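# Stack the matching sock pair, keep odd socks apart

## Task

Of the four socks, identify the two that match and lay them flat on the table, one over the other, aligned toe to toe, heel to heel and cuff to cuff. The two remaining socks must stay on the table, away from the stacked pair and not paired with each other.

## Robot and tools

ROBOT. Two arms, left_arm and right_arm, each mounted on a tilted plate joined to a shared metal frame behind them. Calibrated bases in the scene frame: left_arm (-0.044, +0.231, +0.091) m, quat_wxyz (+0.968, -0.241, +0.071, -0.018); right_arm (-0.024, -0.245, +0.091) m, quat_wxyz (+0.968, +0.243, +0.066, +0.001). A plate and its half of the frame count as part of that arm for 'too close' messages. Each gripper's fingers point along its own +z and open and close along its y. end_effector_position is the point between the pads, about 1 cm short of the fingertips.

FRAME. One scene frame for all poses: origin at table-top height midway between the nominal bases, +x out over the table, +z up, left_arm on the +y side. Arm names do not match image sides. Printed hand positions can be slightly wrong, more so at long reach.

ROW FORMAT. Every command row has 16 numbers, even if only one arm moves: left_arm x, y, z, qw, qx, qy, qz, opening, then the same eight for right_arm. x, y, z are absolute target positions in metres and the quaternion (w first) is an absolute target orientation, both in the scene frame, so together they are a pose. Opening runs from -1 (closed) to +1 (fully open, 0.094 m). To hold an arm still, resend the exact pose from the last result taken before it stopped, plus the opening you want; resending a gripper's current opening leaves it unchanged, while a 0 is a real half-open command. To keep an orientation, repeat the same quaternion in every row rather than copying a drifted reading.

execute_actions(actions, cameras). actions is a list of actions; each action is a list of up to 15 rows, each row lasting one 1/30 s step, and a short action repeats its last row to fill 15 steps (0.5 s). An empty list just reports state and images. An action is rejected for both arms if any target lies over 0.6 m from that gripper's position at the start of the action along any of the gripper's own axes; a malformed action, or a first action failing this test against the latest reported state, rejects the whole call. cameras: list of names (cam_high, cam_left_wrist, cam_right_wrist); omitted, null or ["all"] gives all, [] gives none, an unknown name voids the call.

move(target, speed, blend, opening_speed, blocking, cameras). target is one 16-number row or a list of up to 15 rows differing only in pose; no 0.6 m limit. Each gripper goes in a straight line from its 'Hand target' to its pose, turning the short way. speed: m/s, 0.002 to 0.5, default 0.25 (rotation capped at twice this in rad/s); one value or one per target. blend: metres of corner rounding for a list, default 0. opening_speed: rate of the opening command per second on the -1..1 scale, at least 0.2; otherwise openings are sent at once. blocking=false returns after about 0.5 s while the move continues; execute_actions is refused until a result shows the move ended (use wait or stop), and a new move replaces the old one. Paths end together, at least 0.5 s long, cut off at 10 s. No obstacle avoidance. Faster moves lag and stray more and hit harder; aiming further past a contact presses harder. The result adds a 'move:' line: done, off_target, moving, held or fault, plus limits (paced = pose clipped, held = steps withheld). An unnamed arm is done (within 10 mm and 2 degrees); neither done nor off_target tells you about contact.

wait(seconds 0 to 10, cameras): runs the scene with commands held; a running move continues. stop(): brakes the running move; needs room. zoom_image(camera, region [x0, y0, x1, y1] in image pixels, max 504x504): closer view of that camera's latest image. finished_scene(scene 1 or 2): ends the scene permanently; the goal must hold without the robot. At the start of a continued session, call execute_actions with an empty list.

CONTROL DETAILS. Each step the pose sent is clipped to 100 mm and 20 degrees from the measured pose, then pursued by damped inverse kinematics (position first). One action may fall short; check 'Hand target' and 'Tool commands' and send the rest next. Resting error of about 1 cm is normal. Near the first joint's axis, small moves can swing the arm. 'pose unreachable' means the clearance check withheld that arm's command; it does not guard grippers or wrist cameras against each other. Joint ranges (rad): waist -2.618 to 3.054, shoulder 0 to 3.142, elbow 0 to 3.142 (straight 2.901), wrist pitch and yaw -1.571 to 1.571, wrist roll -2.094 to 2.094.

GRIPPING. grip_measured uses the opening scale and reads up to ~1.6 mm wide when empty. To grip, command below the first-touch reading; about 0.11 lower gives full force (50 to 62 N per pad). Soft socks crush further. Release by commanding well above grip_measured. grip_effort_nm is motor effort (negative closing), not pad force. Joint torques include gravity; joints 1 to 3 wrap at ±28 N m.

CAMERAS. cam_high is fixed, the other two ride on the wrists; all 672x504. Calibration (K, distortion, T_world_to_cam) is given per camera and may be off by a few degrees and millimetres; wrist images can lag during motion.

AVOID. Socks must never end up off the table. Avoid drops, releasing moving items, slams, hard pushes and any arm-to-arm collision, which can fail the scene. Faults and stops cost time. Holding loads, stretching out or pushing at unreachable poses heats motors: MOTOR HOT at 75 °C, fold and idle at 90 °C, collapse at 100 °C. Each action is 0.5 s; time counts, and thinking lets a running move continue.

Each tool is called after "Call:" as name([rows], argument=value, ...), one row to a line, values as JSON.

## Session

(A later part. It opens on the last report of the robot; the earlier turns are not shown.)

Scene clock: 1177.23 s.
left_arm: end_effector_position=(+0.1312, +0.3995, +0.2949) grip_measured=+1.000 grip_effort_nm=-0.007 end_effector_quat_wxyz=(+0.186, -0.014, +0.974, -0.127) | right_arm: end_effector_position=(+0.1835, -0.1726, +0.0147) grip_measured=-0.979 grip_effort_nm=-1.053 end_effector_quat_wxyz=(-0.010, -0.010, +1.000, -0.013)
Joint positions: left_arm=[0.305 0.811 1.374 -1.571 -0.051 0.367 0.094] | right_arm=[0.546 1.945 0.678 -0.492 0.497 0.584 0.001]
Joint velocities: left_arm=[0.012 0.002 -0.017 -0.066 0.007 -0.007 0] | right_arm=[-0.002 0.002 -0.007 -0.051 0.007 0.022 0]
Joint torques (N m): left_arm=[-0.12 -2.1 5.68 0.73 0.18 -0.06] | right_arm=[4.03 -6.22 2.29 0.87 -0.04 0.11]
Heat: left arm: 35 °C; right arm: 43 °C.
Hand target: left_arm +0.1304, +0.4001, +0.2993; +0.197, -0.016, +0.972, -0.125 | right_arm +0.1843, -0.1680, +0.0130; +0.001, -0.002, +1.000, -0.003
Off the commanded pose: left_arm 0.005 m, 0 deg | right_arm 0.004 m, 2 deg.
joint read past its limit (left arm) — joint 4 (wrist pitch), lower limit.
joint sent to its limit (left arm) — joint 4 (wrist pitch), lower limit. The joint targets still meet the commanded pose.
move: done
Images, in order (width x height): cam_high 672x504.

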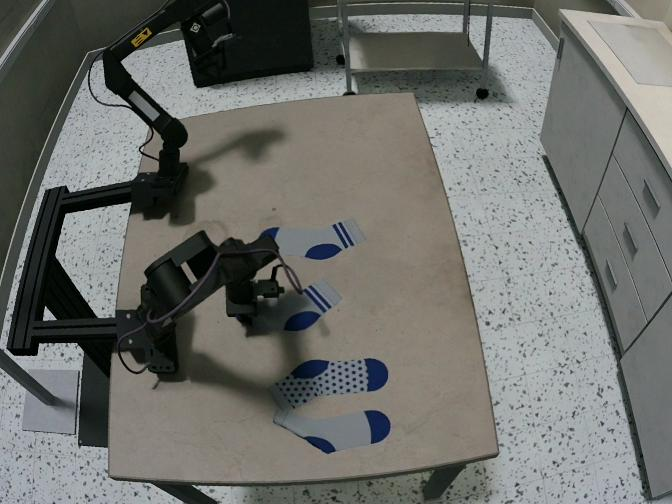

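Call:
move([
  [0.13,0.40,0.3,0.186,-0.014,0.974,-0.127,1,0.182,-0.17,0.015,0,0,1,0,0],
  [0.13,0.40,0.3,0.186,-0.014,0.974,-0.127,1,0.19,-0.165,0.1,0,0,1,0,0],
  [0.13,0.40,0.3,0.186,-0.014,0.974,-0.127,1,0.34,-0.12,0.18,0,-0.3,0.954,0,0],
], speed=0.15, blend=[0,0.02,0], cameras=["cam_right_wrist"])

Scene clock: 1184.13 s.
left_arm: end_effector_position=(+0.1312, +0.3995, +0.2949) grip_measured=+1.000 grip_effort_nm=-0.012 end_effector_quat_wxyz=(+0.186, -0.014, +0.974, -0.127) | right_arm: end_effector_position=(+0.3345, -0.1213, +0.1823) grip_measured=-0.002 grip_effort_nm=0.090 end_effector_quat_wxyz=(+0.005, -0.294, +0.956, +0.006)
Joint positions: left_arm=[0.305 0.811 1.374 -1.571 -0.051 0.367 0.094] | right_arm=[0.643 2.178 1.77 -1.35 0.462 0.09 0.047]
Joint velocities: left_arm=[0.007 -0.007 -0.012 -0.081 0.051 -0.125 0] | right_arm=[-0.002 -0.017 -0.012 0.022 0.007 -0.037 0]
Joint torques (N m): left_arm=[-0.1 -2.03 5.63 0.72 0.21 -0.06] | right_arm=[5.07 -8.1 7.66 0.2 0.06 -0.08]
Heat: left arm: 35 °C; right arm: 41 °C.
Hand target: left_arm +0.1304, +0.4001, +0.2993; +0.197, -0.016, +0.972, -0.125 | right_arm +0.3374, -0.1210, +0.1814; +0.001, -0.300, +0.954, +0.002
Off the commanded pose: left_arm 0.005 m, 0 deg | right_arm 0.006 m, 1 deg.
joint read past its limit (left arm) — joint 4 (wrist pitch), lower limit.
joint sent to its limit (left arm) — joint 4 (wrist pitch), lower limit. The joint targets still meet the commanded pose.
move: done
camera_calibration:
cam_right_wrist: T_world_to_cam=[[0.662691, -0.748375, -0.027861, -0.303123], [-0.716146, -0.644156, 0.268696, 0.149418], [-0.219032, -0.15811, -0.962822, 0.319406], [0, 0, 0, 1]] pos_world=[0.377843, -0.0800999, 0.258938]
Images, in order (width x height): cam_right_wrist 672x504.

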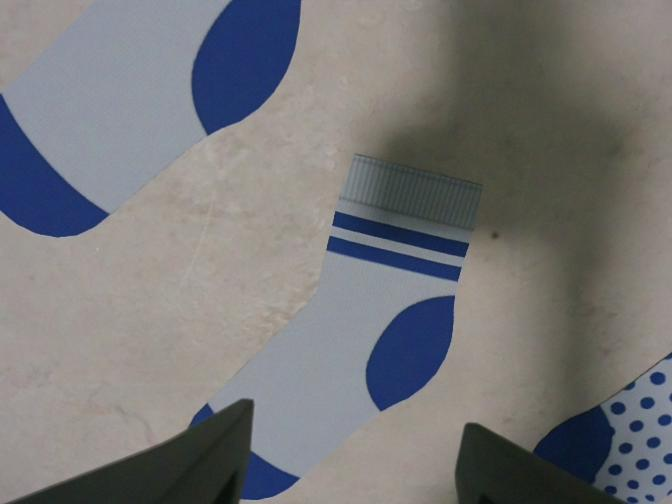

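Call:
move([
  [0.13,0.40,0.3,0.186,-0.014,0.974,-0.127,1,0.374,-0.13,0.06,0,-0.247,0.969,0,0],
  [0.13,0.40,0.3,0.186,-0.014,0.974,-0.127,1,0.374,-0.13,-0.004,0,-0.247,0.969,0,0],
], speed=[0.15,0.06], cameras=["cam_right_wrist"])

Call:
move(target=[0.13,0.40,0.3,0.186,-0.014,0.974,-0.127,1,0.374,-0.13,-0.004,0,-0.247,0.969,0,-1], opening_speed=1, cameras=["cam_right_wrist"])

Scene clock: 1192.40 s.
left_arm: end_effector_position=(+0.1312, +0.3995, +0.2949) grip_measured=+1.000 grip_effort_nm=-0.017 end_effector_quat_wxyz=(+0.186, -0.014, +0.974, -0.127) | right_arm: end_effector_position=(+0.3813, -0.1337, +0.0185) grip_measured=-0.002 grip_effort_nm=0.090 end_effector_quat_wxyz=(+0.006, -0.243, +0.970, +0.000)
Joint positions: left_arm=[0.305 0.811 1.374 -1.571 -0.051 0.367 0.094] | right_arm=[0.386 2.392 1.58 -0.811 0.507 -0.092 0.047]
Joint velocities: left_arm=[0.012 -0.022 -0.022 -0.022 0.037 -0.022 0] | right_arm=[0.007 0.002 0.007 -0.037 -0.037 -0.095 0]
Joint torques (N m): left_arm=[-0.2 -1.99 5.65 0.75 0.19 -0.09] | right_arm=[4.92 -8.4 3.02 1.05 0.05 -0.11]
Heat: left arm: 35 °C; right arm: 41 °C.
Hand target: left_arm +0.1304, +0.4001, +0.2993; +0.197, -0.016, +0.972, -0.125 | right_arm +0.3746, -0.1311, -0.0034; -0.002, -0.247, +0.969, -0.003
Off the commanded pose: left_arm 0.005 m, 0 deg | right_arm 0.024 m, 1 deg.
joint read past its limit (left arm) — joint 4 (wrist pitch), lower limit.
joint sent to its limit (left arm) — joint 4 (wrist pitch), lower limit. The joint targets still meet the commanded pose.
move: off_target (right_arm)
camera_calibration:
cam_right_wrist: T_world_to_cam=[[0.579251, -0.815003, -0.015429, -0.325363], [-0.782219, -0.561076, 0.27079, 0.255163], [-0.229351, -0.144786, -0.962515, 0.175689], [0, 0, 0, 1]] pos_world=[0.428355, -0.0965684, 0.0949872]
Images, in order (width x height): cam_right_wrist 672x504.

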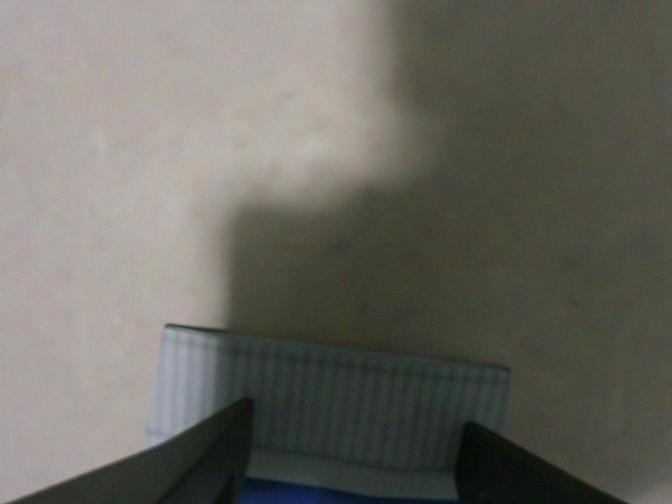

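Scene clock: 1193.60 s.
left_arm: end_effector_position=(+0.1312, +0.3995, +0.2949) grip_measured=+1.000 grip_effort_nm=-0.012 end_effector_quat_wxyz=(+0.186, -0.014, +0.974, -0.127) | right_arm: end_effector_position=(+0.3870, -0.1312, +0.0183) grip_measured=-0.971 grip_effort_nm=-1.004 end_effector_quat_wxyz=(+0.019, -0.240, +0.971, +0.001)
Joint positions: left_arm=[0.305 0.811 1.374 -1.571 -0.051 0.367 0.094] | right_arm=[0.386 2.392 1.578 -0.78 0.508 -0.1 0.001]
Joint velocities: left_arm=[0.017 0.012 0.002 -0.007 -0.007 -0.007 0] | right_arm=[0.017 -0.022 0.022 0.022 -0.007 0.051 -0.001]
Joint torques (N m): left_arm=[-0.24 -1.98 5.49 0.72 0.16 -0.05] | right_arm=[5 -8.96 2.43 0.84 -0.02 -0.07]
Heat: left arm: 35 °C; right arm: 41 °C.
Hand target: left_arm +0.1304, +0.4001, +0.2993; +0.197, -0.016, +0.972, -0.125 | right_arm +0.3735, -0.1304, -0.0031; +0.000, -0.247, +0.969, +0.000
Off the commanded pose: left_arm 0.005 m, 0 deg | right_arm 0.026 m, 2 deg.
joint read past its limit (left arm) — joint 4 (wrist pitch), lower limit.
joint sent to its limit (left arm) — joint 4 (wrist pitch), lower limit. The joint targets still meet the commanded pose.
move: off_target (right_arm)
camera_calibration:
cam_right_wrist: T_world_to_cam=[[0.574945, -0.818136, -0.0095856, -0.325451], [-0.791464, -0.559094, 0.246979, 0.265429], [-0.207421, -0.134412, -0.968974, 0.170093], [0, 0, 0, 1]] pos_world=[0.432475, -0.0950013, 0.0961411]
Images, in order (width x height): cam_right_wrist 672x504.

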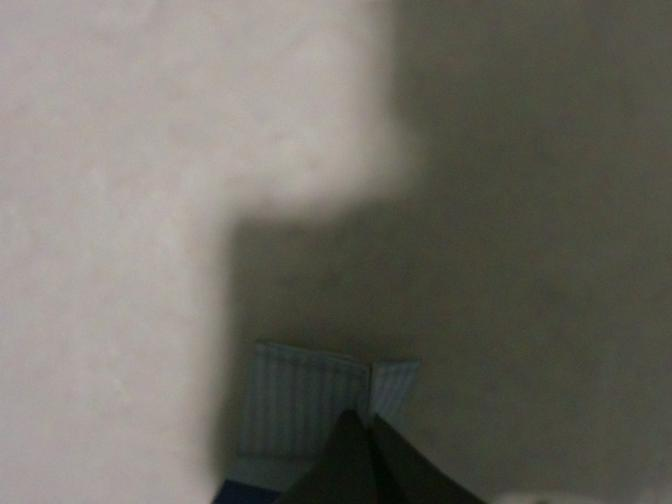

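Call:
move([
  [0.13,0.40,0.3,0.186,-0.014,0.974,-0.127,1,0.34,-0.14,0.14,0,-0.3,0.954,0,-1],
  [0.13,0.40,0.3,0.186,-0.014,0.974,-0.127,1,0.26,-0.05,0.30,0,-0.5,0.866,0,-1],
  [0.13,0.40,0.3,0.186,-0.014,0.974,-0.127,1,0.183,0.055,0.32,0,-0.5,0.866,0,-1],
], speed=0.15, blend=[0.03,0.03,0])

Call:
zoom_image(camera="cam_high", region=[150, 120, 400, 300])

Scene clock: 1203.53 s.
left_arm: end_effector_position=(+0.1312, +0.3995, +0.2949) grip_measured=+1.000 grip_effort_nm=-0.017 end_effector_quat_wxyz=(+0.186, -0.014, +0.974, -0.127) | right_arm: end_effector_position=(+0.1806, +0.0537, +0.3189) grip_measured=-0.973 grip_effort_nm=-1.053 end_effector_quat_wxyz=(+0.102, -0.498, +0.858, +0.077)
Joint positions: left_arm=[0.305 0.811 1.374 -1.571 -0.051 0.367 0.094] | right_arm=[1.24 2.345 2.162 -1.554 0.301 0.175 0.001]
Joint velocities: left_arm=[0.007 -0.017 -0.007 -0.022 -0.022 0.007 0] | right_arm=[-0.022 -0.012 -0.007 0.022 0.022 -0.037 0]
Joint torques (N m): left_arm=[-0.17 -2 5.7 0.74 0.2 -0.09] | right_arm=[3.86 -8.31 7.87 0.74 -0.06 0.12]
Heat: left arm: 35 °C; right arm: 41 °C.
Hand target: left_arm +0.1304, +0.4001, +0.2993; +0.197, -0.016, +0.972, -0.125 | right_arm +0.1791, +0.0568, +0.3202; +0.099, -0.496, +0.859, +0.079
Off the commanded pose: left_arm 0.005 m, 0 deg | right_arm 0.003 m, 15 deg.
joint read past its limit (left arm) — joint 4 (wrist pitch), lower limit.
joint sent to its limit (left arm) — joint 4 (wrist pitch), lower limit. The joint targets still meet the commanded pose.
joint sent to its limit (right arm) — joint 4 (wrist pitch), lower limit. The joint targets are off in position and orientation.
move: off_target (right_arm)
camera_calibration:
cam_left_wrist: T_world_to_cam=[[0.0910025, -0.950915, 0.295769, 0.282229], [-0.988605, -0.122026, -0.0881448, 0.247781], [0.11991, -0.284377, -0.951184, 0.465057], [0, 0, 0, 1]] pos_world=[0.16351, 0.430863, 0.380721]
cam_right_wrist: T_world_to_cam=[[0.925917, -0.377274, -0.0185145, -0.136875], [-0.376648, -0.925864, 0.0302124, 0.145064], [-0.0285403, -0.0210007, -0.999372, 0.414705], [0, 0, 0, 1]] pos_world=[0.193209, 0.091379, 0.407528]

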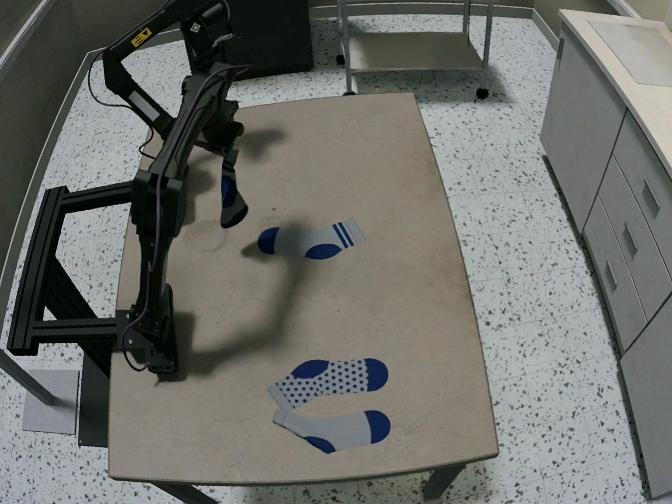

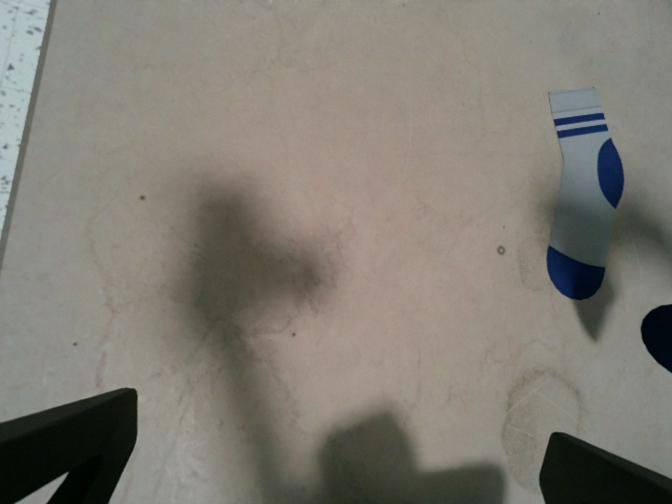

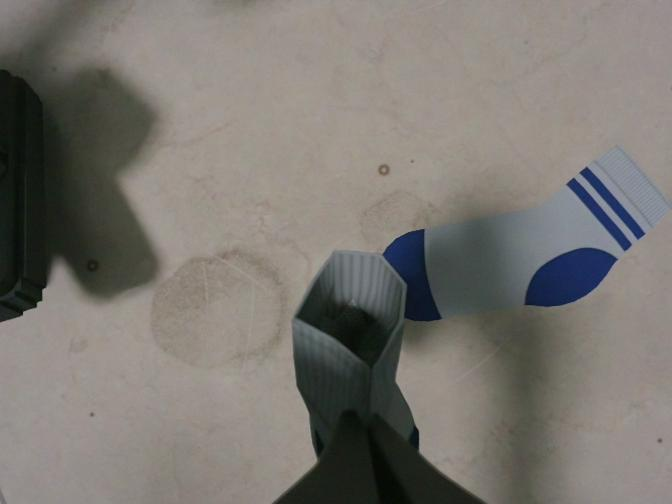

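Scaled by 2.016.

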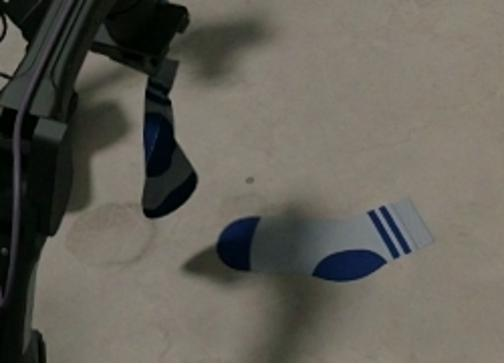

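Call:
move(target=[0.13,0.40,0.3,0.186,-0.014,0.974,-0.127,1,0.183,0.055,0.32,0,-0.793,0.609,0,-1])

Call:
zoom_image(camera="cam_high", region=[150, 120, 400, 300])

Scene clock: 1210.13 s.
left_arm: end_effector_position=(+0.1312, +0.3995, +0.2949) grip_measured=+1.000 grip_effort_nm=-0.012 end_effector_quat_wxyz=(+0.186, -0.014, +0.974, -0.127) | right_arm: end_effector_position=(+0.1830, +0.0527, +0.3180) grip_measured=-0.973 grip_effort_nm=-1.053 end_effector_quat_wxyz=(-0.122, +0.782, -0.610, -0.034)
Joint positions: left_arm=[0.305 0.811 1.374 -1.571 -0.051 0.367 0.094] | right_arm=[1.233 2.345 2.162 -1.554 0.3 -0.596 0.001]
Joint velocities: left_arm=[0.007 0.017 -0.002 -0.007 -0.007 -0.022 0] | right_arm=[0.022 -0.017 0.002 -0.022 -0.007 0.022 0.001]
Joint torques (N m): left_arm=[-0.21 -2.03 5.7 0.76 0.22 -0.07] | right_arm=[4 -8.49 7.64 0.74 0.03 -0.11]
Heat: left arm: 35 °C; right arm: 40 °C.
Hand target: left_arm +0.1304, +0.4001, +0.2993; +0.197, -0.016, +0.972, -0.125 | right_arm +0.1827, +0.0548, +0.3195; -0.122, +0.786, -0.605, -0.031
Off the commanded pose: left_arm 0.005 m, 0 deg | right_arm 0.003 m, 15 deg.
joint read past its limit (left arm) — joint 4 (wrist pitch), lower limit.
joint sent to its limit (left arm) — joint 4 (wrist pitch), lower limit. The joint targets still meet the commanded pose.
joint sent to its limit (right arm) — joint 4 (wrist pitch), lower limit. The joint targets are off in orientation, not in position.
move: off_target (right_arm)
camera_calibration:
cam_left_wrist: T_world_to_cam=[[0.0910025, -0.950915, 0.295769, 0.282229], [-0.988605, -0.122026, -0.0881448, 0.247781], [0.11991, -0.284377, -0.951184, 0.465057], [0, 0, 0, 1]] pos_world=[0.16351, 0.430863, 0.380721]
cam_right_wrist: T_world_to_cam=[[0.924443, 0.349092, 0.153424, -0.232164], [0.336964, -0.936208, 0.0998456, -0.00707982], [0.178492, -0.040603, -0.983103, 0.371897], [0, 0, 0, 1]] pos_world=[0.150628, 0.0895188, 0.401939]

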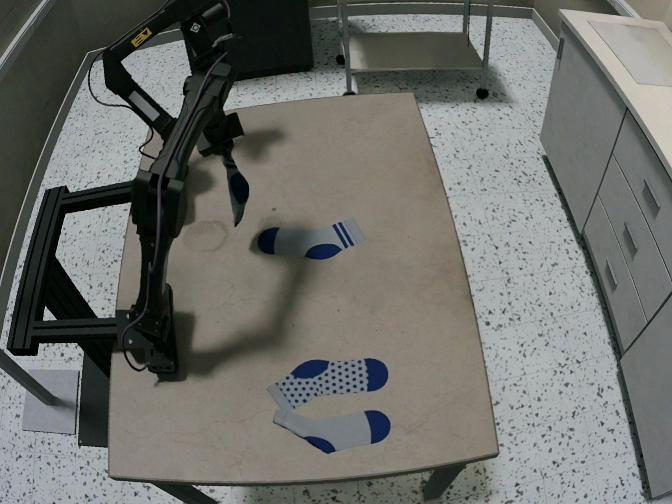

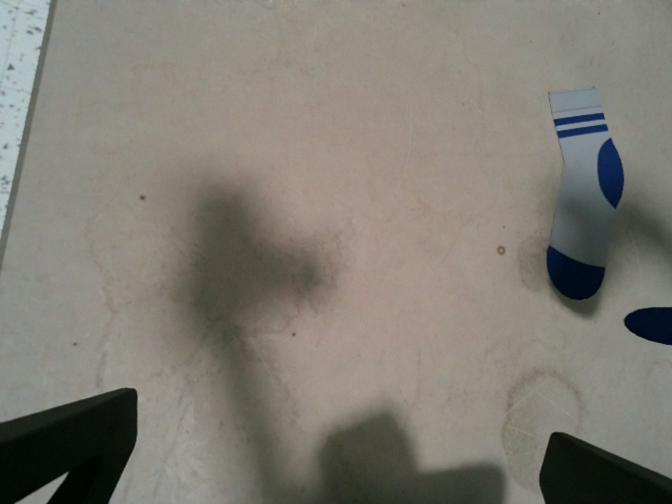

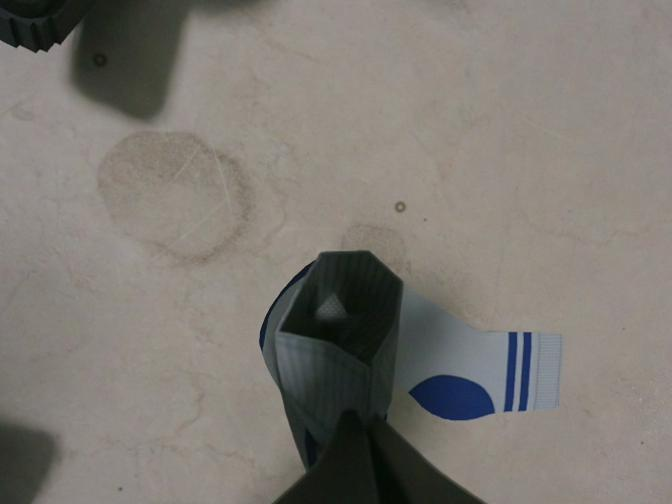

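Scaled by 2.016.

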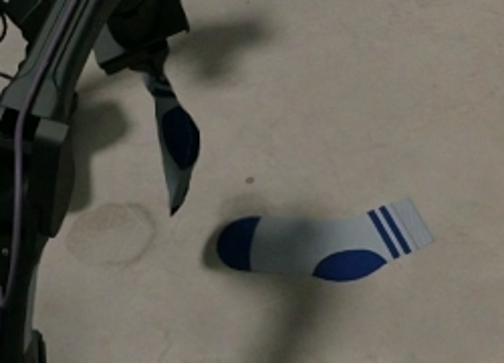

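Call:
move([
  [0.13,0.40,0.3,0.186,-0.014,0.974,-0.127,1,0.183,0.055,0.29,0,-0.676,0.737,0,-1],
  [0.13,0.40,0.3,0.186,-0.014,0.974,-0.127,1,0.183,0.055,0.235,0,-0.643,0.766,0,-1],
  [0.13,0.40,0.3,0.186,-0.014,0.974,-0.127,1,0.258,0.054,0.18,0,-0.5,0.866,0,-1],
  [0.13,0.40,0.3,0.186,-0.014,0.974,-0.127,1,0.358,0.051,0.115,0,-0.29,0.957,0,-1],
  [0.13,0.40,0.3,0.186,-0.014,0.974,-0.127,1,0.452,0.048,0.012,0,-0.122,0.9925,0,-1],
], speed=0.13, blend=[0.01,0.02,0.02,0.02,0], cameras=["cam_left_wrist","cam_right_wrist"])

Call:
zoom_image(camera="cam_left_wrist", region=[500, 60, 672, 310])

Scene clock: 1226.63 s.
left_arm: end_effector_position=(+0.1312, +0.3995, +0.2949) grip_measured=+1.000 grip_effort_nm=-0.012 end_effector_quat_wxyz=(+0.186, -0.014, +0.974, -0.127) | right_arm: end_effector_position=(+0.4628, +0.0392, +0.0302) grip_measured=-0.973 grip_effort_nm=-1.053 end_effector_quat_wxyz=(+0.092, -0.113, +0.988, +0.045)
Joint positions: left_arm=[0.305 0.811 1.374 -1.571 -0.051 0.367 0.094] | right_arm=[0.59 3.114 2.786 -1.187 0.481 0.3 0.001]
Joint velocities: left_arm=[0.007 -0.017 -0.007 -0.066 -0.022 -0.022 0] | right_arm=[0.022 -0.007 -0.007 -0.007 -0.007 0.066 -0.001]
Joint torques (N m): left_arm=[-0.18 -2.06 5.7 0.74 0.2 -0.02] | right_arm=[7.71 -13.24 4.42 0.91 0.07 0.05]
Heat: left arm: 35 °C; right arm: 40 °C.
Hand target: left_arm +0.1304, +0.4001, +0.2993; +0.197, -0.016, +0.972, -0.125 | right_arm +0.4528, +0.0449, +0.0127; +0.081, -0.121, +0.989, +0.036
Off the commanded pose: left_arm 0.005 m, 0 deg | right_arm 0.023 m, 12 deg.
elbow stopped short (right arm): the move would have taken joint 3 (elbow) straighter than the controller allows.
joint read past its limit (left arm) — joint 4 (wrist pitch), lower limit.
joint sent to its limit (left arm) — joint 4 (wrist pitch), lower limit. The joint targets still meet the commanded pose.
joint sent to its limit (right arm) — joint 2 (shoulder), upper limit. The joint targets are off in orientation, not in position.
move: off_target (right_arm)
camera_calibration:
cam_left_wrist: T_world_to_cam=[[0.0910025, -0.950915, 0.295769, 0.282229], [-0.988605, -0.122026, -0.0881448, 0.247781], [0.11991, -0.284377, -0.951184, 0.465057], [0, 0, 0, 1]] pos_world=[0.16351, 0.430863, 0.380721]
cam_right_wrist: T_world_to_cam=[[0.354712, -0.932733, -0.0647231, -0.121395], [-0.929305, -0.359328, 0.0852965, 0.478573], [-0.102816, 0.0298918, -0.994251, 0.166176], [0, 0, 0, 1]] pos_world=[0.504886, 0.0537678, 0.116543]
Images, in order (width x height): cam_left_wrist 672x504, cam_right_wrist 672x504.

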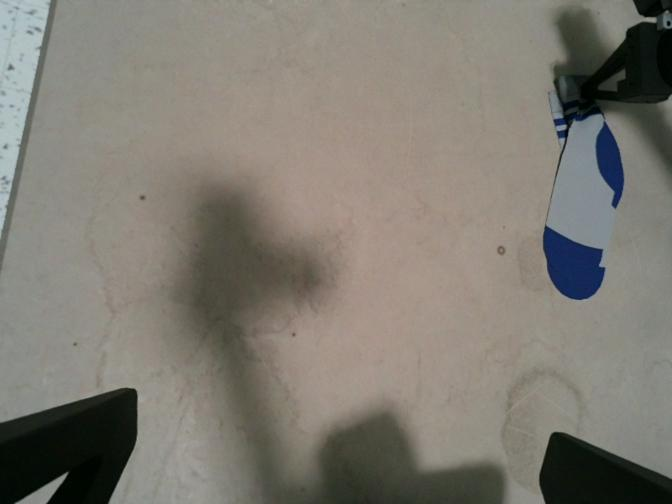

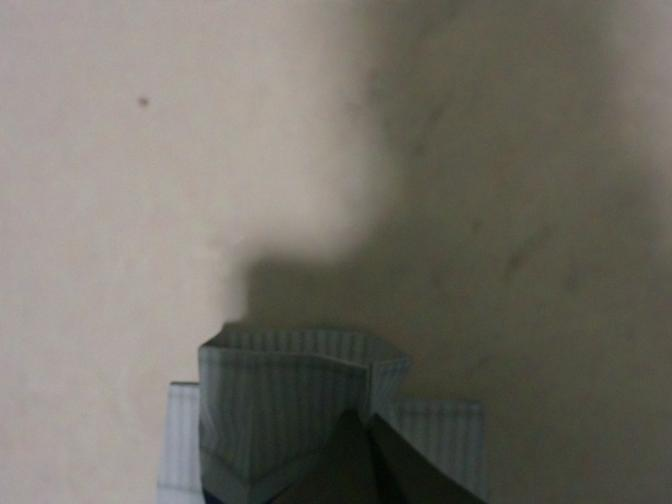

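Scaled by 2.016.

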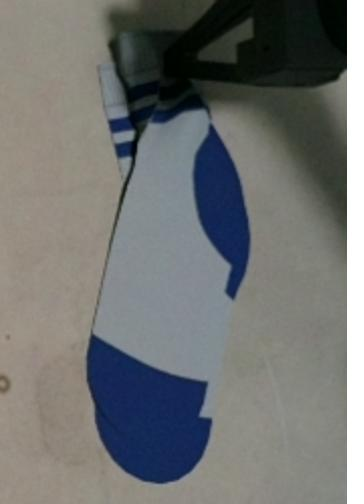

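Call:
move([
  [0.13,0.40,0.3,0.186,-0.014,0.974,-0.127,1,0.38,0.05,0.15,0,-0.259,0.966,0,-1],
  [0.13,0.40,0.3,0.186,-0.014,0.974,-0.127,1,0.28,0.05,0.27,0,-0.5,0.866,0,-1],
  [0.13,0.40,0.3,0.186,-0.014,0.974,-0.127,1,0.17,0.052,0.32,0,-0.6756,0.7373,0,-1],
], speed=0.13, blend=[0.03,0.03,0])

Call:
zoom_image(camera="cam_high", region=[150, 120, 400, 300])

Scene clock: 1240.43 s.
left_arm: end_effector_position=(+0.1312, +0.3995, +0.2949) grip_measured=+1.000 grip_effort_nm=-0.012 end_effector_quat_wxyz=(+0.186, -0.014, +0.974, -0.127) | right_arm: end_effector_position=(+0.1744, +0.0619, +0.3129) grip_measured=-0.973 grip_effort_nm=-1.053 end_effector_quat_wxyz=(-0.109, +0.665, -0.737, -0.053)
Joint positions: left_arm=[0.305 0.811 1.374 -1.571 -0.051 0.367 0.094] | right_arm=[1.252 2.376 2.175 -1.554 0.294 -0.222 0.001]
Joint velocities: left_arm=[0.002 -0.007 0.017 -0.007 0.007 -0.022 0] | right_arm=[0.002 -0.012 -0.002 -0.022 -0.037 0.081 0]
Joint torques (N m): left_arm=[-0.27 -1.99 5.82 0.74 0.22 -0.08] | right_arm=[4.38 -12.6 4.41 0.72 -0.08 -0.09]
Heat: left arm: 35 °C; right arm: 42 °C.
Hand target: left_arm +0.1304, +0.4001, +0.2993; +0.197, -0.016, +0.972, -0.125 | right_arm +0.1684, +0.0544, +0.3189; +0.107, -0.671, +0.731, +0.055
Off the commanded pose: left_arm 0.005 m, 0 deg | right_arm 0.013 m, 14 deg.
elbow stopped short (right arm): the move would have taken joint 3 (elbow) straighter than the controller allows.
joint read past its limit (left arm) — joint 4 (wrist pitch), lower limit.
joint sent to its limit (left arm) — joint 4 (wrist pitch), lower limit. The joint targets still meet the commanded pose.
joint sent to its limit (right arm) — joint 4 (wrist pitch), lower limit. The joint targets are off in orientation, not in position.
move: off_target (right_arm)
camera_calibration:
cam_left_wrist: T_world_to_cam=[[0.0910025, -0.950915, 0.295769, 0.282229], [-0.988605, -0.122026, -0.0881448, 0.247781], [0.11991, -0.284377, -0.951184, 0.465057], [0, 0, 0, 1]] pos_world=[0.16351, 0.430863, 0.380721]
cam_right_wrist: T_world_to_cam=[[0.997103, 0.0166243, 0.074226, -0.193896], [0.0119592, -0.997951, 0.0628582, 0.0770225], [0.0751189, -0.0617884, -0.995258, 0.391904], [0, 0, 0, 1]] pos_world=[0.162973, 0.104303, 0.399596]

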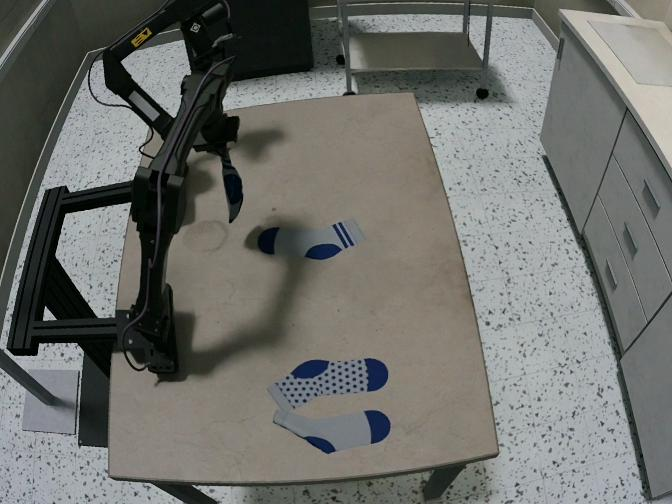

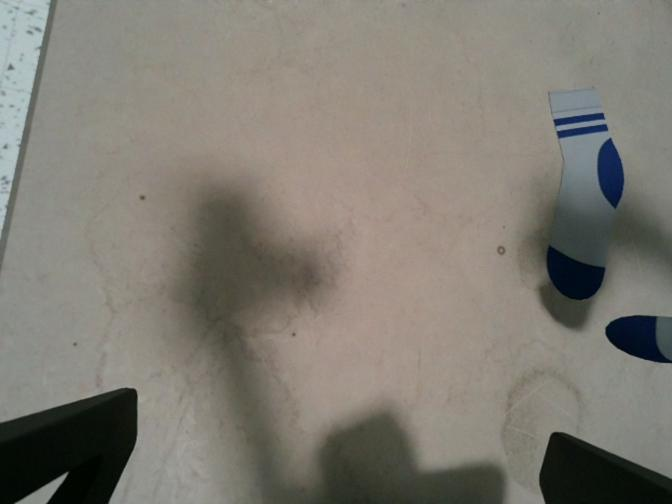

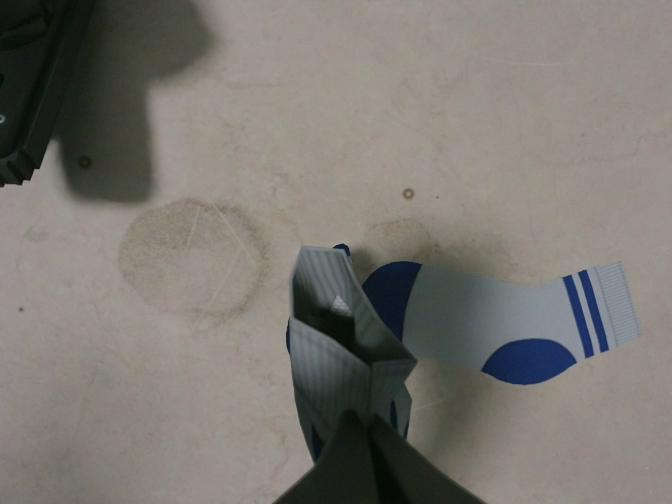

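Scaled by 2.016.

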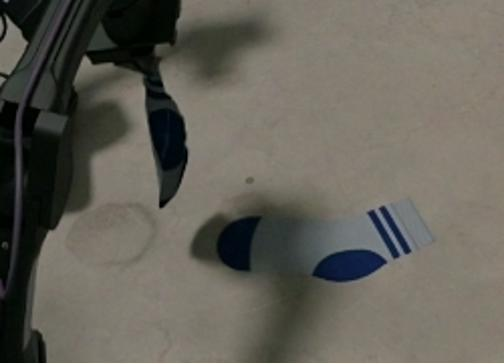

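Call:
move([
  [0.13,0.40,0.3,0.186,-0.014,0.974,-0.127,1,0.167,0.052,0.29,0,-0.643,0.766,0,-1],
  [0.13,0.40,0.3,0.186,-0.014,0.974,-0.127,1,0.167,0.052,0.235,0,-0.643,0.766,0,-1],
  [0.13,0.40,0.3,0.186,-0.014,0.974,-0.127,1,0.243,0.051,0.18,0,-0.5,0.866,0,-1],
  [0.13,0.40,0.3,0.186,-0.014,0.974,-0.127,1,0.345,0.048,0.115,0,-0.29,0.957,0,-1],
  [0.13,0.40,0.3,0.186,-0.014,0.974,-0.127,1,0.441,0.043,0.012,0,-0.122,0.9925,0,-1],
], speed=0.13, blend=[0.01,0.02,0.02,0.02,0], cameras=["cam_left_wrist","cam_right_wrist"])

Call:
zoom_image(camera="cam_left_wrist", region=[500, 60, 672, 310])

Scene clock: 1250.97 s.
left_arm: end_effector_position=(+0.1312, +0.3995, +0.2949) grip_measured=+1.000 grip_effort_nm=-0.017 end_effector_quat_wxyz=(+0.186, -0.014, +0.974, -0.127) | right_arm: end_effector_position=(+0.4515, +0.0345, +0.0294) grip_measured=-0.973 grip_effort_nm=-1.048 end_effector_quat_wxyz=(+0.071, -0.114, +0.990, +0.035)
Joint positions: left_arm=[0.305 0.811 1.374 -1.571 -0.051 0.367 0.094] | right_arm=[0.594 3.115 2.789 -1.243 0.483 0.328 0.001]
Joint velocities: left_arm=[-0.007 -0.012 0.002 0.051 -0.051 0.037 0] | right_arm=[-0.007 0.002 0.012 -0.051 -0.022 -0.037 -0.001]
Joint torques (N m): left_arm=[-0.2 -2.07 5.67 0.73 0.21 -0.07] | right_arm=[7.65 -13.19 4.31 0.9 0.08 0.06]
Heat: left arm: 35 °C; right arm: 42 °C.
Hand target: left_arm +0.1304, +0.4001, +0.2993; +0.197, -0.016, +0.972, -0.125 | right_arm +0.4417, +0.0399, +0.0123; +0.061, -0.121, +0.990, +0.026
Off the commanded pose: left_arm 0.005 m, 0 deg | right_arm 0.022 m, 9 deg.
joint read past its limit (left arm) — joint 4 (wrist pitch), lower limit.
joint sent to its limit (left arm) — joint 4 (wrist pitch), lower limit. The joint targets still meet the commanded pose.
joint sent to its limit (right arm) — joint 2 (shoulder), upper limit. The joint targets are off in orientation, not in position.
move: off_target (right_arm)
camera_calibration:
cam_left_wrist: T_world_to_cam=[[0.0910025, -0.950915, 0.295769, 0.282229], [-0.988605, -0.122026, -0.0881448, 0.247781], [0.11991, -0.284377, -0.951184, 0.465057], [0, 0, 0, 1]] pos_world=[0.16351, 0.430863, 0.380721]
cam_right_wrist: T_world_to_cam=[[0.353792, -0.933717, -0.0548155, -0.12168], [-0.9246, -0.357983, 0.130244, 0.462985], [-0.141234, 0.00460314, -0.989966, 0.182467], [0, 0, 0, 1]] pos_world=[0.496896, 0.0512861, 0.113665]
Images, in order (width x height): cam_left_wrist 672x504, cam_right_wrist 672x504.

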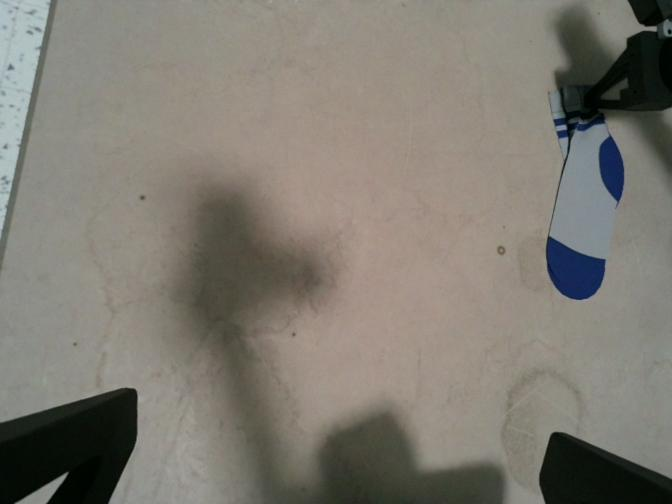

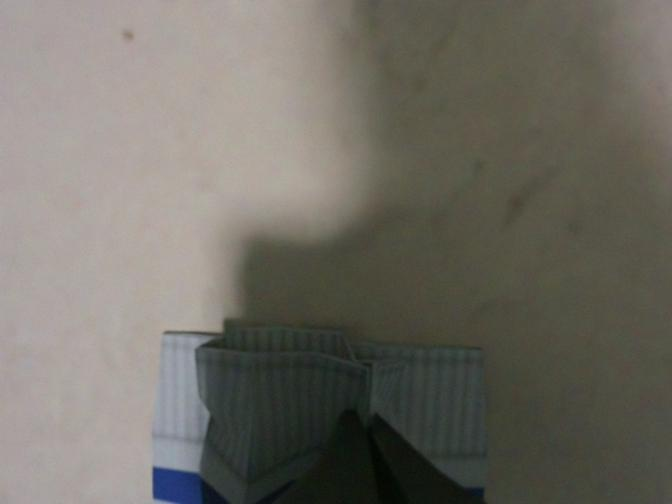

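Scaled by 2.016.

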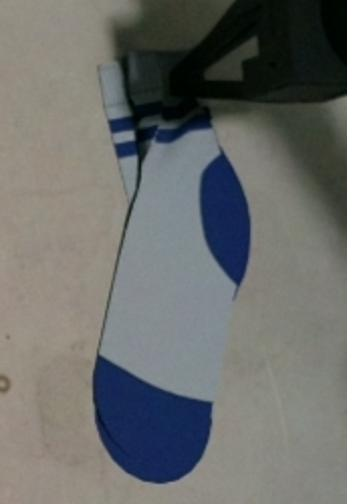

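Call:
move([
  [0.13,0.40,0.3,0.186,-0.014,0.974,-0.127,1,0.441,0.043,0.012,0,-0.122,0.9925,0,0],
  [0.13,0.40,0.3,0.186,-0.014,0.974,-0.127,1,0.43,0.04,0.11,0,-0.122,0.9925,0,0],
  [0.13,0.40,0.3,0.186,-0.014,0.974,-0.127,1,0.34,0.0,0.22,0,0,1,0,0],
], speed=[0.08,0.12,0.2], opening_speed=1.5, cameras=["cam_left_wrist","cam_right_wrist"])

Call:
zoom_image(camera="cam_left_wrist", region=[500, 60, 672, 310])

Scene clock: 1257.80 s.
left_arm: end_effector_position=(+0.1312, +0.3995, +0.2949) grip_measured=+1.000 grip_effort_nm=-0.017 end_effector_quat_wxyz=(+0.186, -0.014, +0.974, -0.127) | right_arm: end_effector_position=(+0.3459, +0.0037, +0.2135) grip_measured=-0.002 grip_effort_nm=0.085 end_effector_quat_wxyz=(+0.035, +0.002, +0.999, +0.035)
Joint positions: left_arm=[0.305 0.811 1.374 -1.571 -0.051 0.367 0.094] | right_arm=[0.835 2.596 2.396 -1.554 0.432 0.86 0.047]
Joint velocities: left_arm=[-0.002 0.017 -0.002 -0.037 -0.066 -0.022 0] | right_arm=[-0.012 -0.012 -0.017 0.022 0.051 -0.037 0]
Joint torques (N m): left_arm=[-0.12 -2.11 5.45 0.77 0.2 -0.04] | right_arm=[6.74 -14.34 4.23 0.41 -0.07 0.08]
Heat: left arm: 35 °C; right arm: 43 °C.
Hand target: left_arm +0.1304, +0.4001, +0.2993; +0.197, -0.016, +0.972, -0.125 | right_arm +0.3395, +0.0009, +0.2192; +0.032, -0.001, +0.999, +0.033
Off the commanded pose: left_arm 0.005 m, 0 deg | right_arm 0.010 m, 6 deg.
elbow stopped short (right arm): the move would have taken joint 3 (elbow) straighter than the controller allows.
joint read past its limit (left arm) — joint 4 (wrist pitch), lower limit.
joint sent to its limit (left arm) — joint 4 (wrist pitch), lower limit. The joint targets still meet the commanded pose.
joint sent to its limit (right arm) — joint 4 (wrist pitch), lower limit. The joint targets are off in orientation, not in position.
move: off_target (right_arm)
camera_calibration:
cam_left_wrist: T_world_to_cam=[[0.0910025, -0.950915, 0.295769, 0.282229], [-0.988605, -0.122026, -0.0881448, 0.247781], [0.11991, -0.284377, -0.951184, 0.465057], [0, 0, 0, 1]] pos_world=[0.16351, 0.430863, 0.380721]
cam_right_wrist: T_world_to_cam=[[0.126398, -0.988616, -0.0816146, -0.0183829], [-0.968506, -0.140781, 0.205371, 0.328641], [-0.214523, 0.0530857, -0.975275, 0.371941], [0, 0, 0, 1]] pos_world=[0.400404, 0.00834809, 0.293751]
Images, in order (width x height): cam_left_wrist 672x504, cam_right_wrist 672x504.

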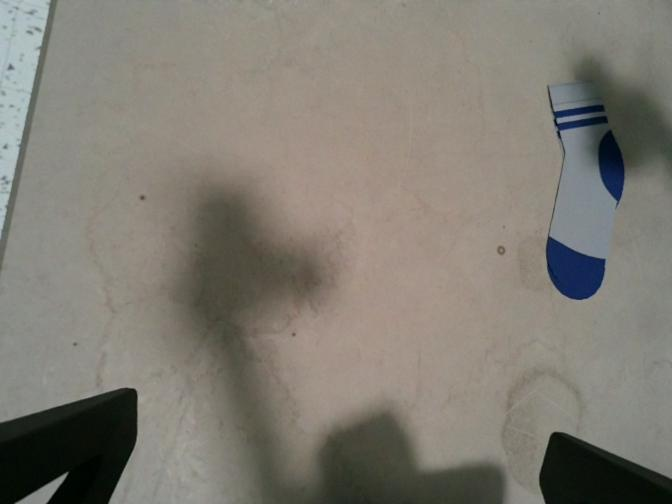

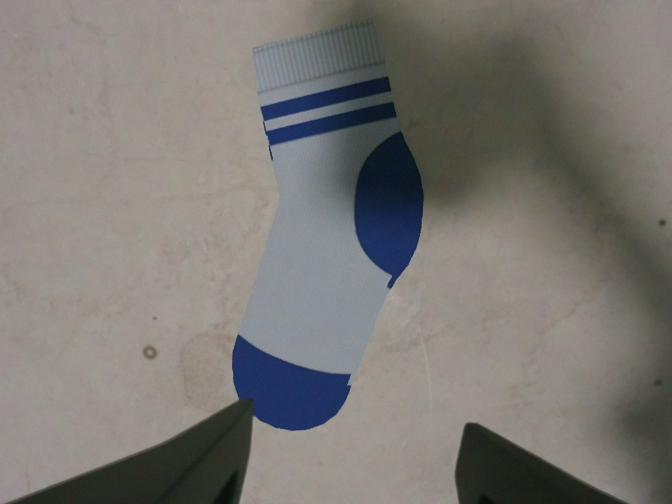

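Scaled by 2.016.

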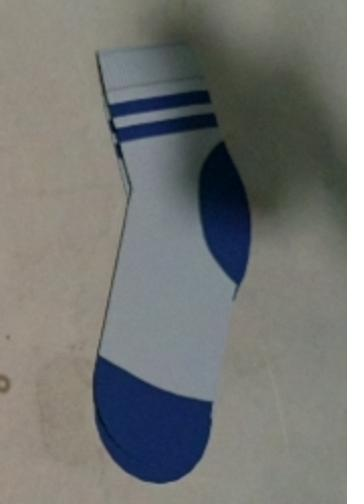

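Call:
move(target=[0.13,0.40,0.3,0.186,-0.014,0.974,-0.127,1,0.25,-0.2,0.25,0,0,1,0,0], cameras=["cam_high","cam_left_wrist"])

Call:
zoom_image(camera="cam_high", region=[200, 170, 420, 350])

Scene clock: 1262.47 s.
left_arm: end_effector_position=(+0.1312, +0.3995, +0.2949) grip_measured=+1.000 grip_effort_nm=-0.012 end_effector_quat_wxyz=(+0.186, -0.014, +0.974, -0.127) | right_arm: end_effector_position=(+0.2562, -0.1953, +0.2520) grip_measured=-0.002 grip_effort_nm=0.090 end_effector_quat_wxyz=(+0.007, +0.010, +1.000, +0.011)
Joint positions: left_arm=[0.305 0.811 1.374 -1.571 -0.051 0.367 0.094] | right_arm=[0.724 1.784 1.552 -1.552 0.446 0.791 0.047]
Joint velocities: left_arm=[-0.012 -0.017 -0.012 0.022 -0.007 -0.007 0] | right_arm=[-0.007 -0.002 0.002 0.022 -0.051 0.007 0]
Joint torques (N m): left_arm=[-0.01 -2.04 5.55 0.75 0.19 -0.06] | right_arm=[3.74 -6.3 4.16 0.26 0.09 -0.05]
Heat: left arm: 35 °C; right arm: 43 °C.
Hand target: left_arm +0.1304, +0.4001, +0.2993; +0.197, -0.016, +0.972, -0.125 | right_arm +0.2511, -0.2005, +0.2495; +0.002, +0.000, +1.000, +0.000
Off the commanded pose: left_arm 0.005 m, 0 deg | right_arm 0.008 m, 2 deg.
joint read past its limit (left arm) — joint 4 (wrist pitch), lower limit.
joint sent to its limit (left arm) — joint 4 (wrist pitch), lower limit. The joint targets still meet the commanded pose.
joint sent to its limit (right arm) — joint 4 (wrist pitch), lower limit. The joint targets still meet the commanded pose.
move: done
camera_calibration:
cam_left_wrist: T_world_to_cam=[[0.0910025, -0.950915, 0.295769, 0.282229], [-0.988605, -0.122026, -0.0881448, 0.247781], [0.11991, -0.284377, -0.951184, 0.465057], [0, 0, 0, 1]] pos_world=[0.16351, 0.430863, 0.380721]
Images, in order (width x height): cam_high 672x504, cam_left_wrist 672x504.

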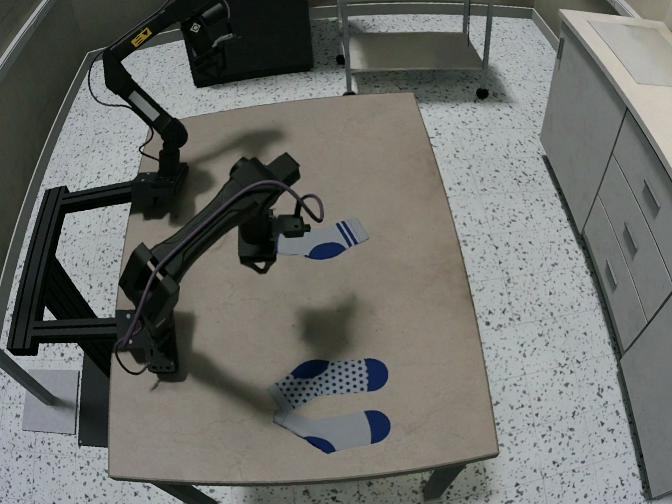

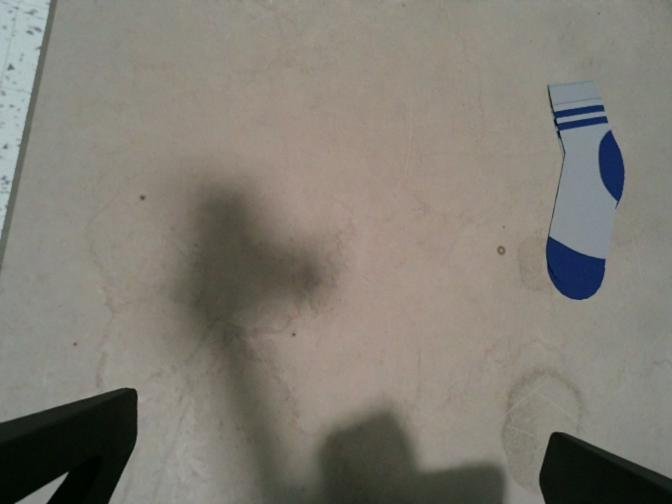

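Scaled by 2.291.

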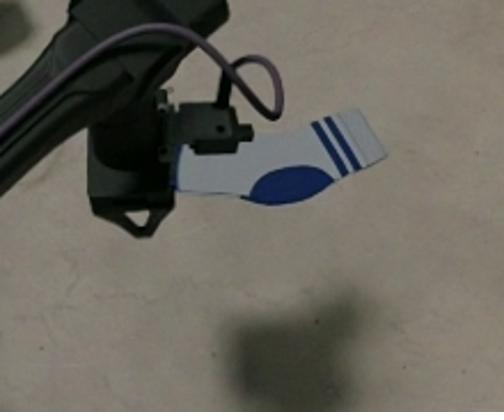

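Call:
zoom_image(camera="cam_high", region=[240, 330, 420, 470])

Scaled by 2.800.

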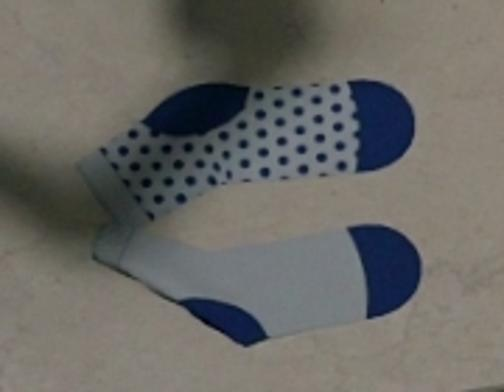

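Call:
execute_actions(actions=[])

Scene clock: 1275.03 s.
left_arm: end_effector_position=(+0.1312, +0.3995, +0.2949) grip_measured=+1.000 grip_effort_nm=-0.012 end_effector_quat_wxyz=(+0.186, -0.014, +0.974, -0.127) | right_arm: end_effector_position=(+0.2562, -0.1953, +0.2520) grip_measured=-0.002 grip_effort_nm=0.090 end_effector_quat_wxyz=(+0.007, +0.010, +1.000, +0.011)
Joint positions: left_arm=[0.305 0.811 1.374 -1.571 -0.051 0.367 0.094] | right_arm=[0.724 1.784 1.552 -1.552 0.446 0.79 0.047]
Joint velocities: left_arm=[-0.002 -0.002 0.007 0.022 -0.095 -0.022 0] | right_arm=[0.012 0.002 0.012 -0.022 0.022 -0.066 0.002]
Joint torques (N m): left_arm=[-0.35 -1.95 5.81 0.76 0.2 -0.05] | right_arm=[3.73 -6.3 4.16 0.26 0.1 -0.08]
Heat: left arm: 35 °C; right arm: 41 °C.
Hand target: left_arm +0.1304, +0.4001, +0.2993; +0.197, -0.016, +0.972, -0.125 | right_arm +0.2511, -0.2005, +0.2495; +0.002, +0.000, +1.000, +0.000
Tool commands: left_gripper/opening=+1.0 right_gripper/opening=+0.0
Off the commanded pose: left_arm 0.005 m, 0 deg | right_arm 0.008 m, 2 deg.
joint read past its limit (left arm) — joint 4 (wrist pitch), lower limit.
camera_calibration:
cam_left_wrist: T_world_to_cam=[[0.0910025, -0.950915, 0.295769, 0.282229], [-0.988605, -0.122026, -0.0881448, 0.247781], [0.11991, -0.284377, -0.951184, 0.465057], [0, 0, 0, 1]] pos_world=[0.16351, 0.430863, 0.380721]
cam_right_wrist: T_world_to_cam=[[0.107673, -0.993329, -0.0412891, -0.206974], [-0.957059, -0.114806, 0.26619, 0.192631], [-0.269154, 0.0108548, -0.963036, 0.403514], [0, 0, 0, 1]] pos_world=[0.315252, -0.187858, 0.328777]

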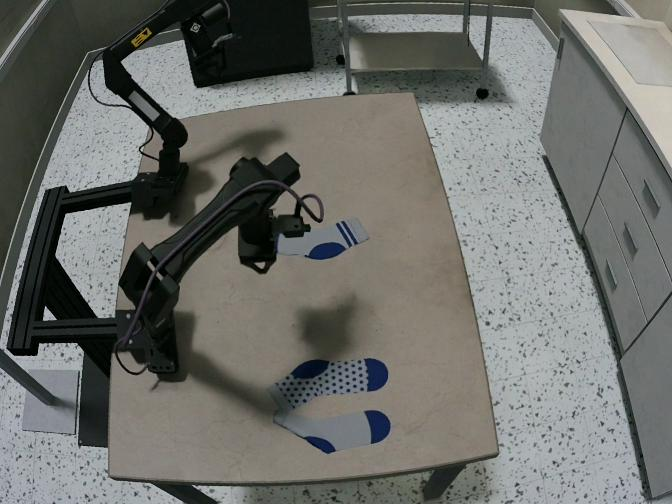

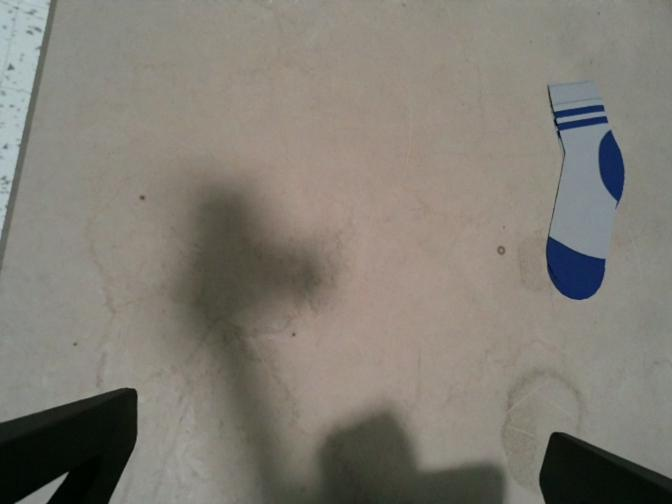

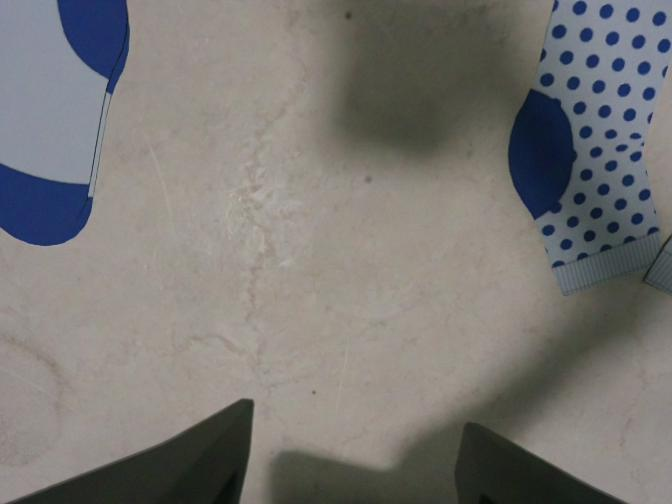

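Call:
finished_scene(scene=1)

The scene is finished.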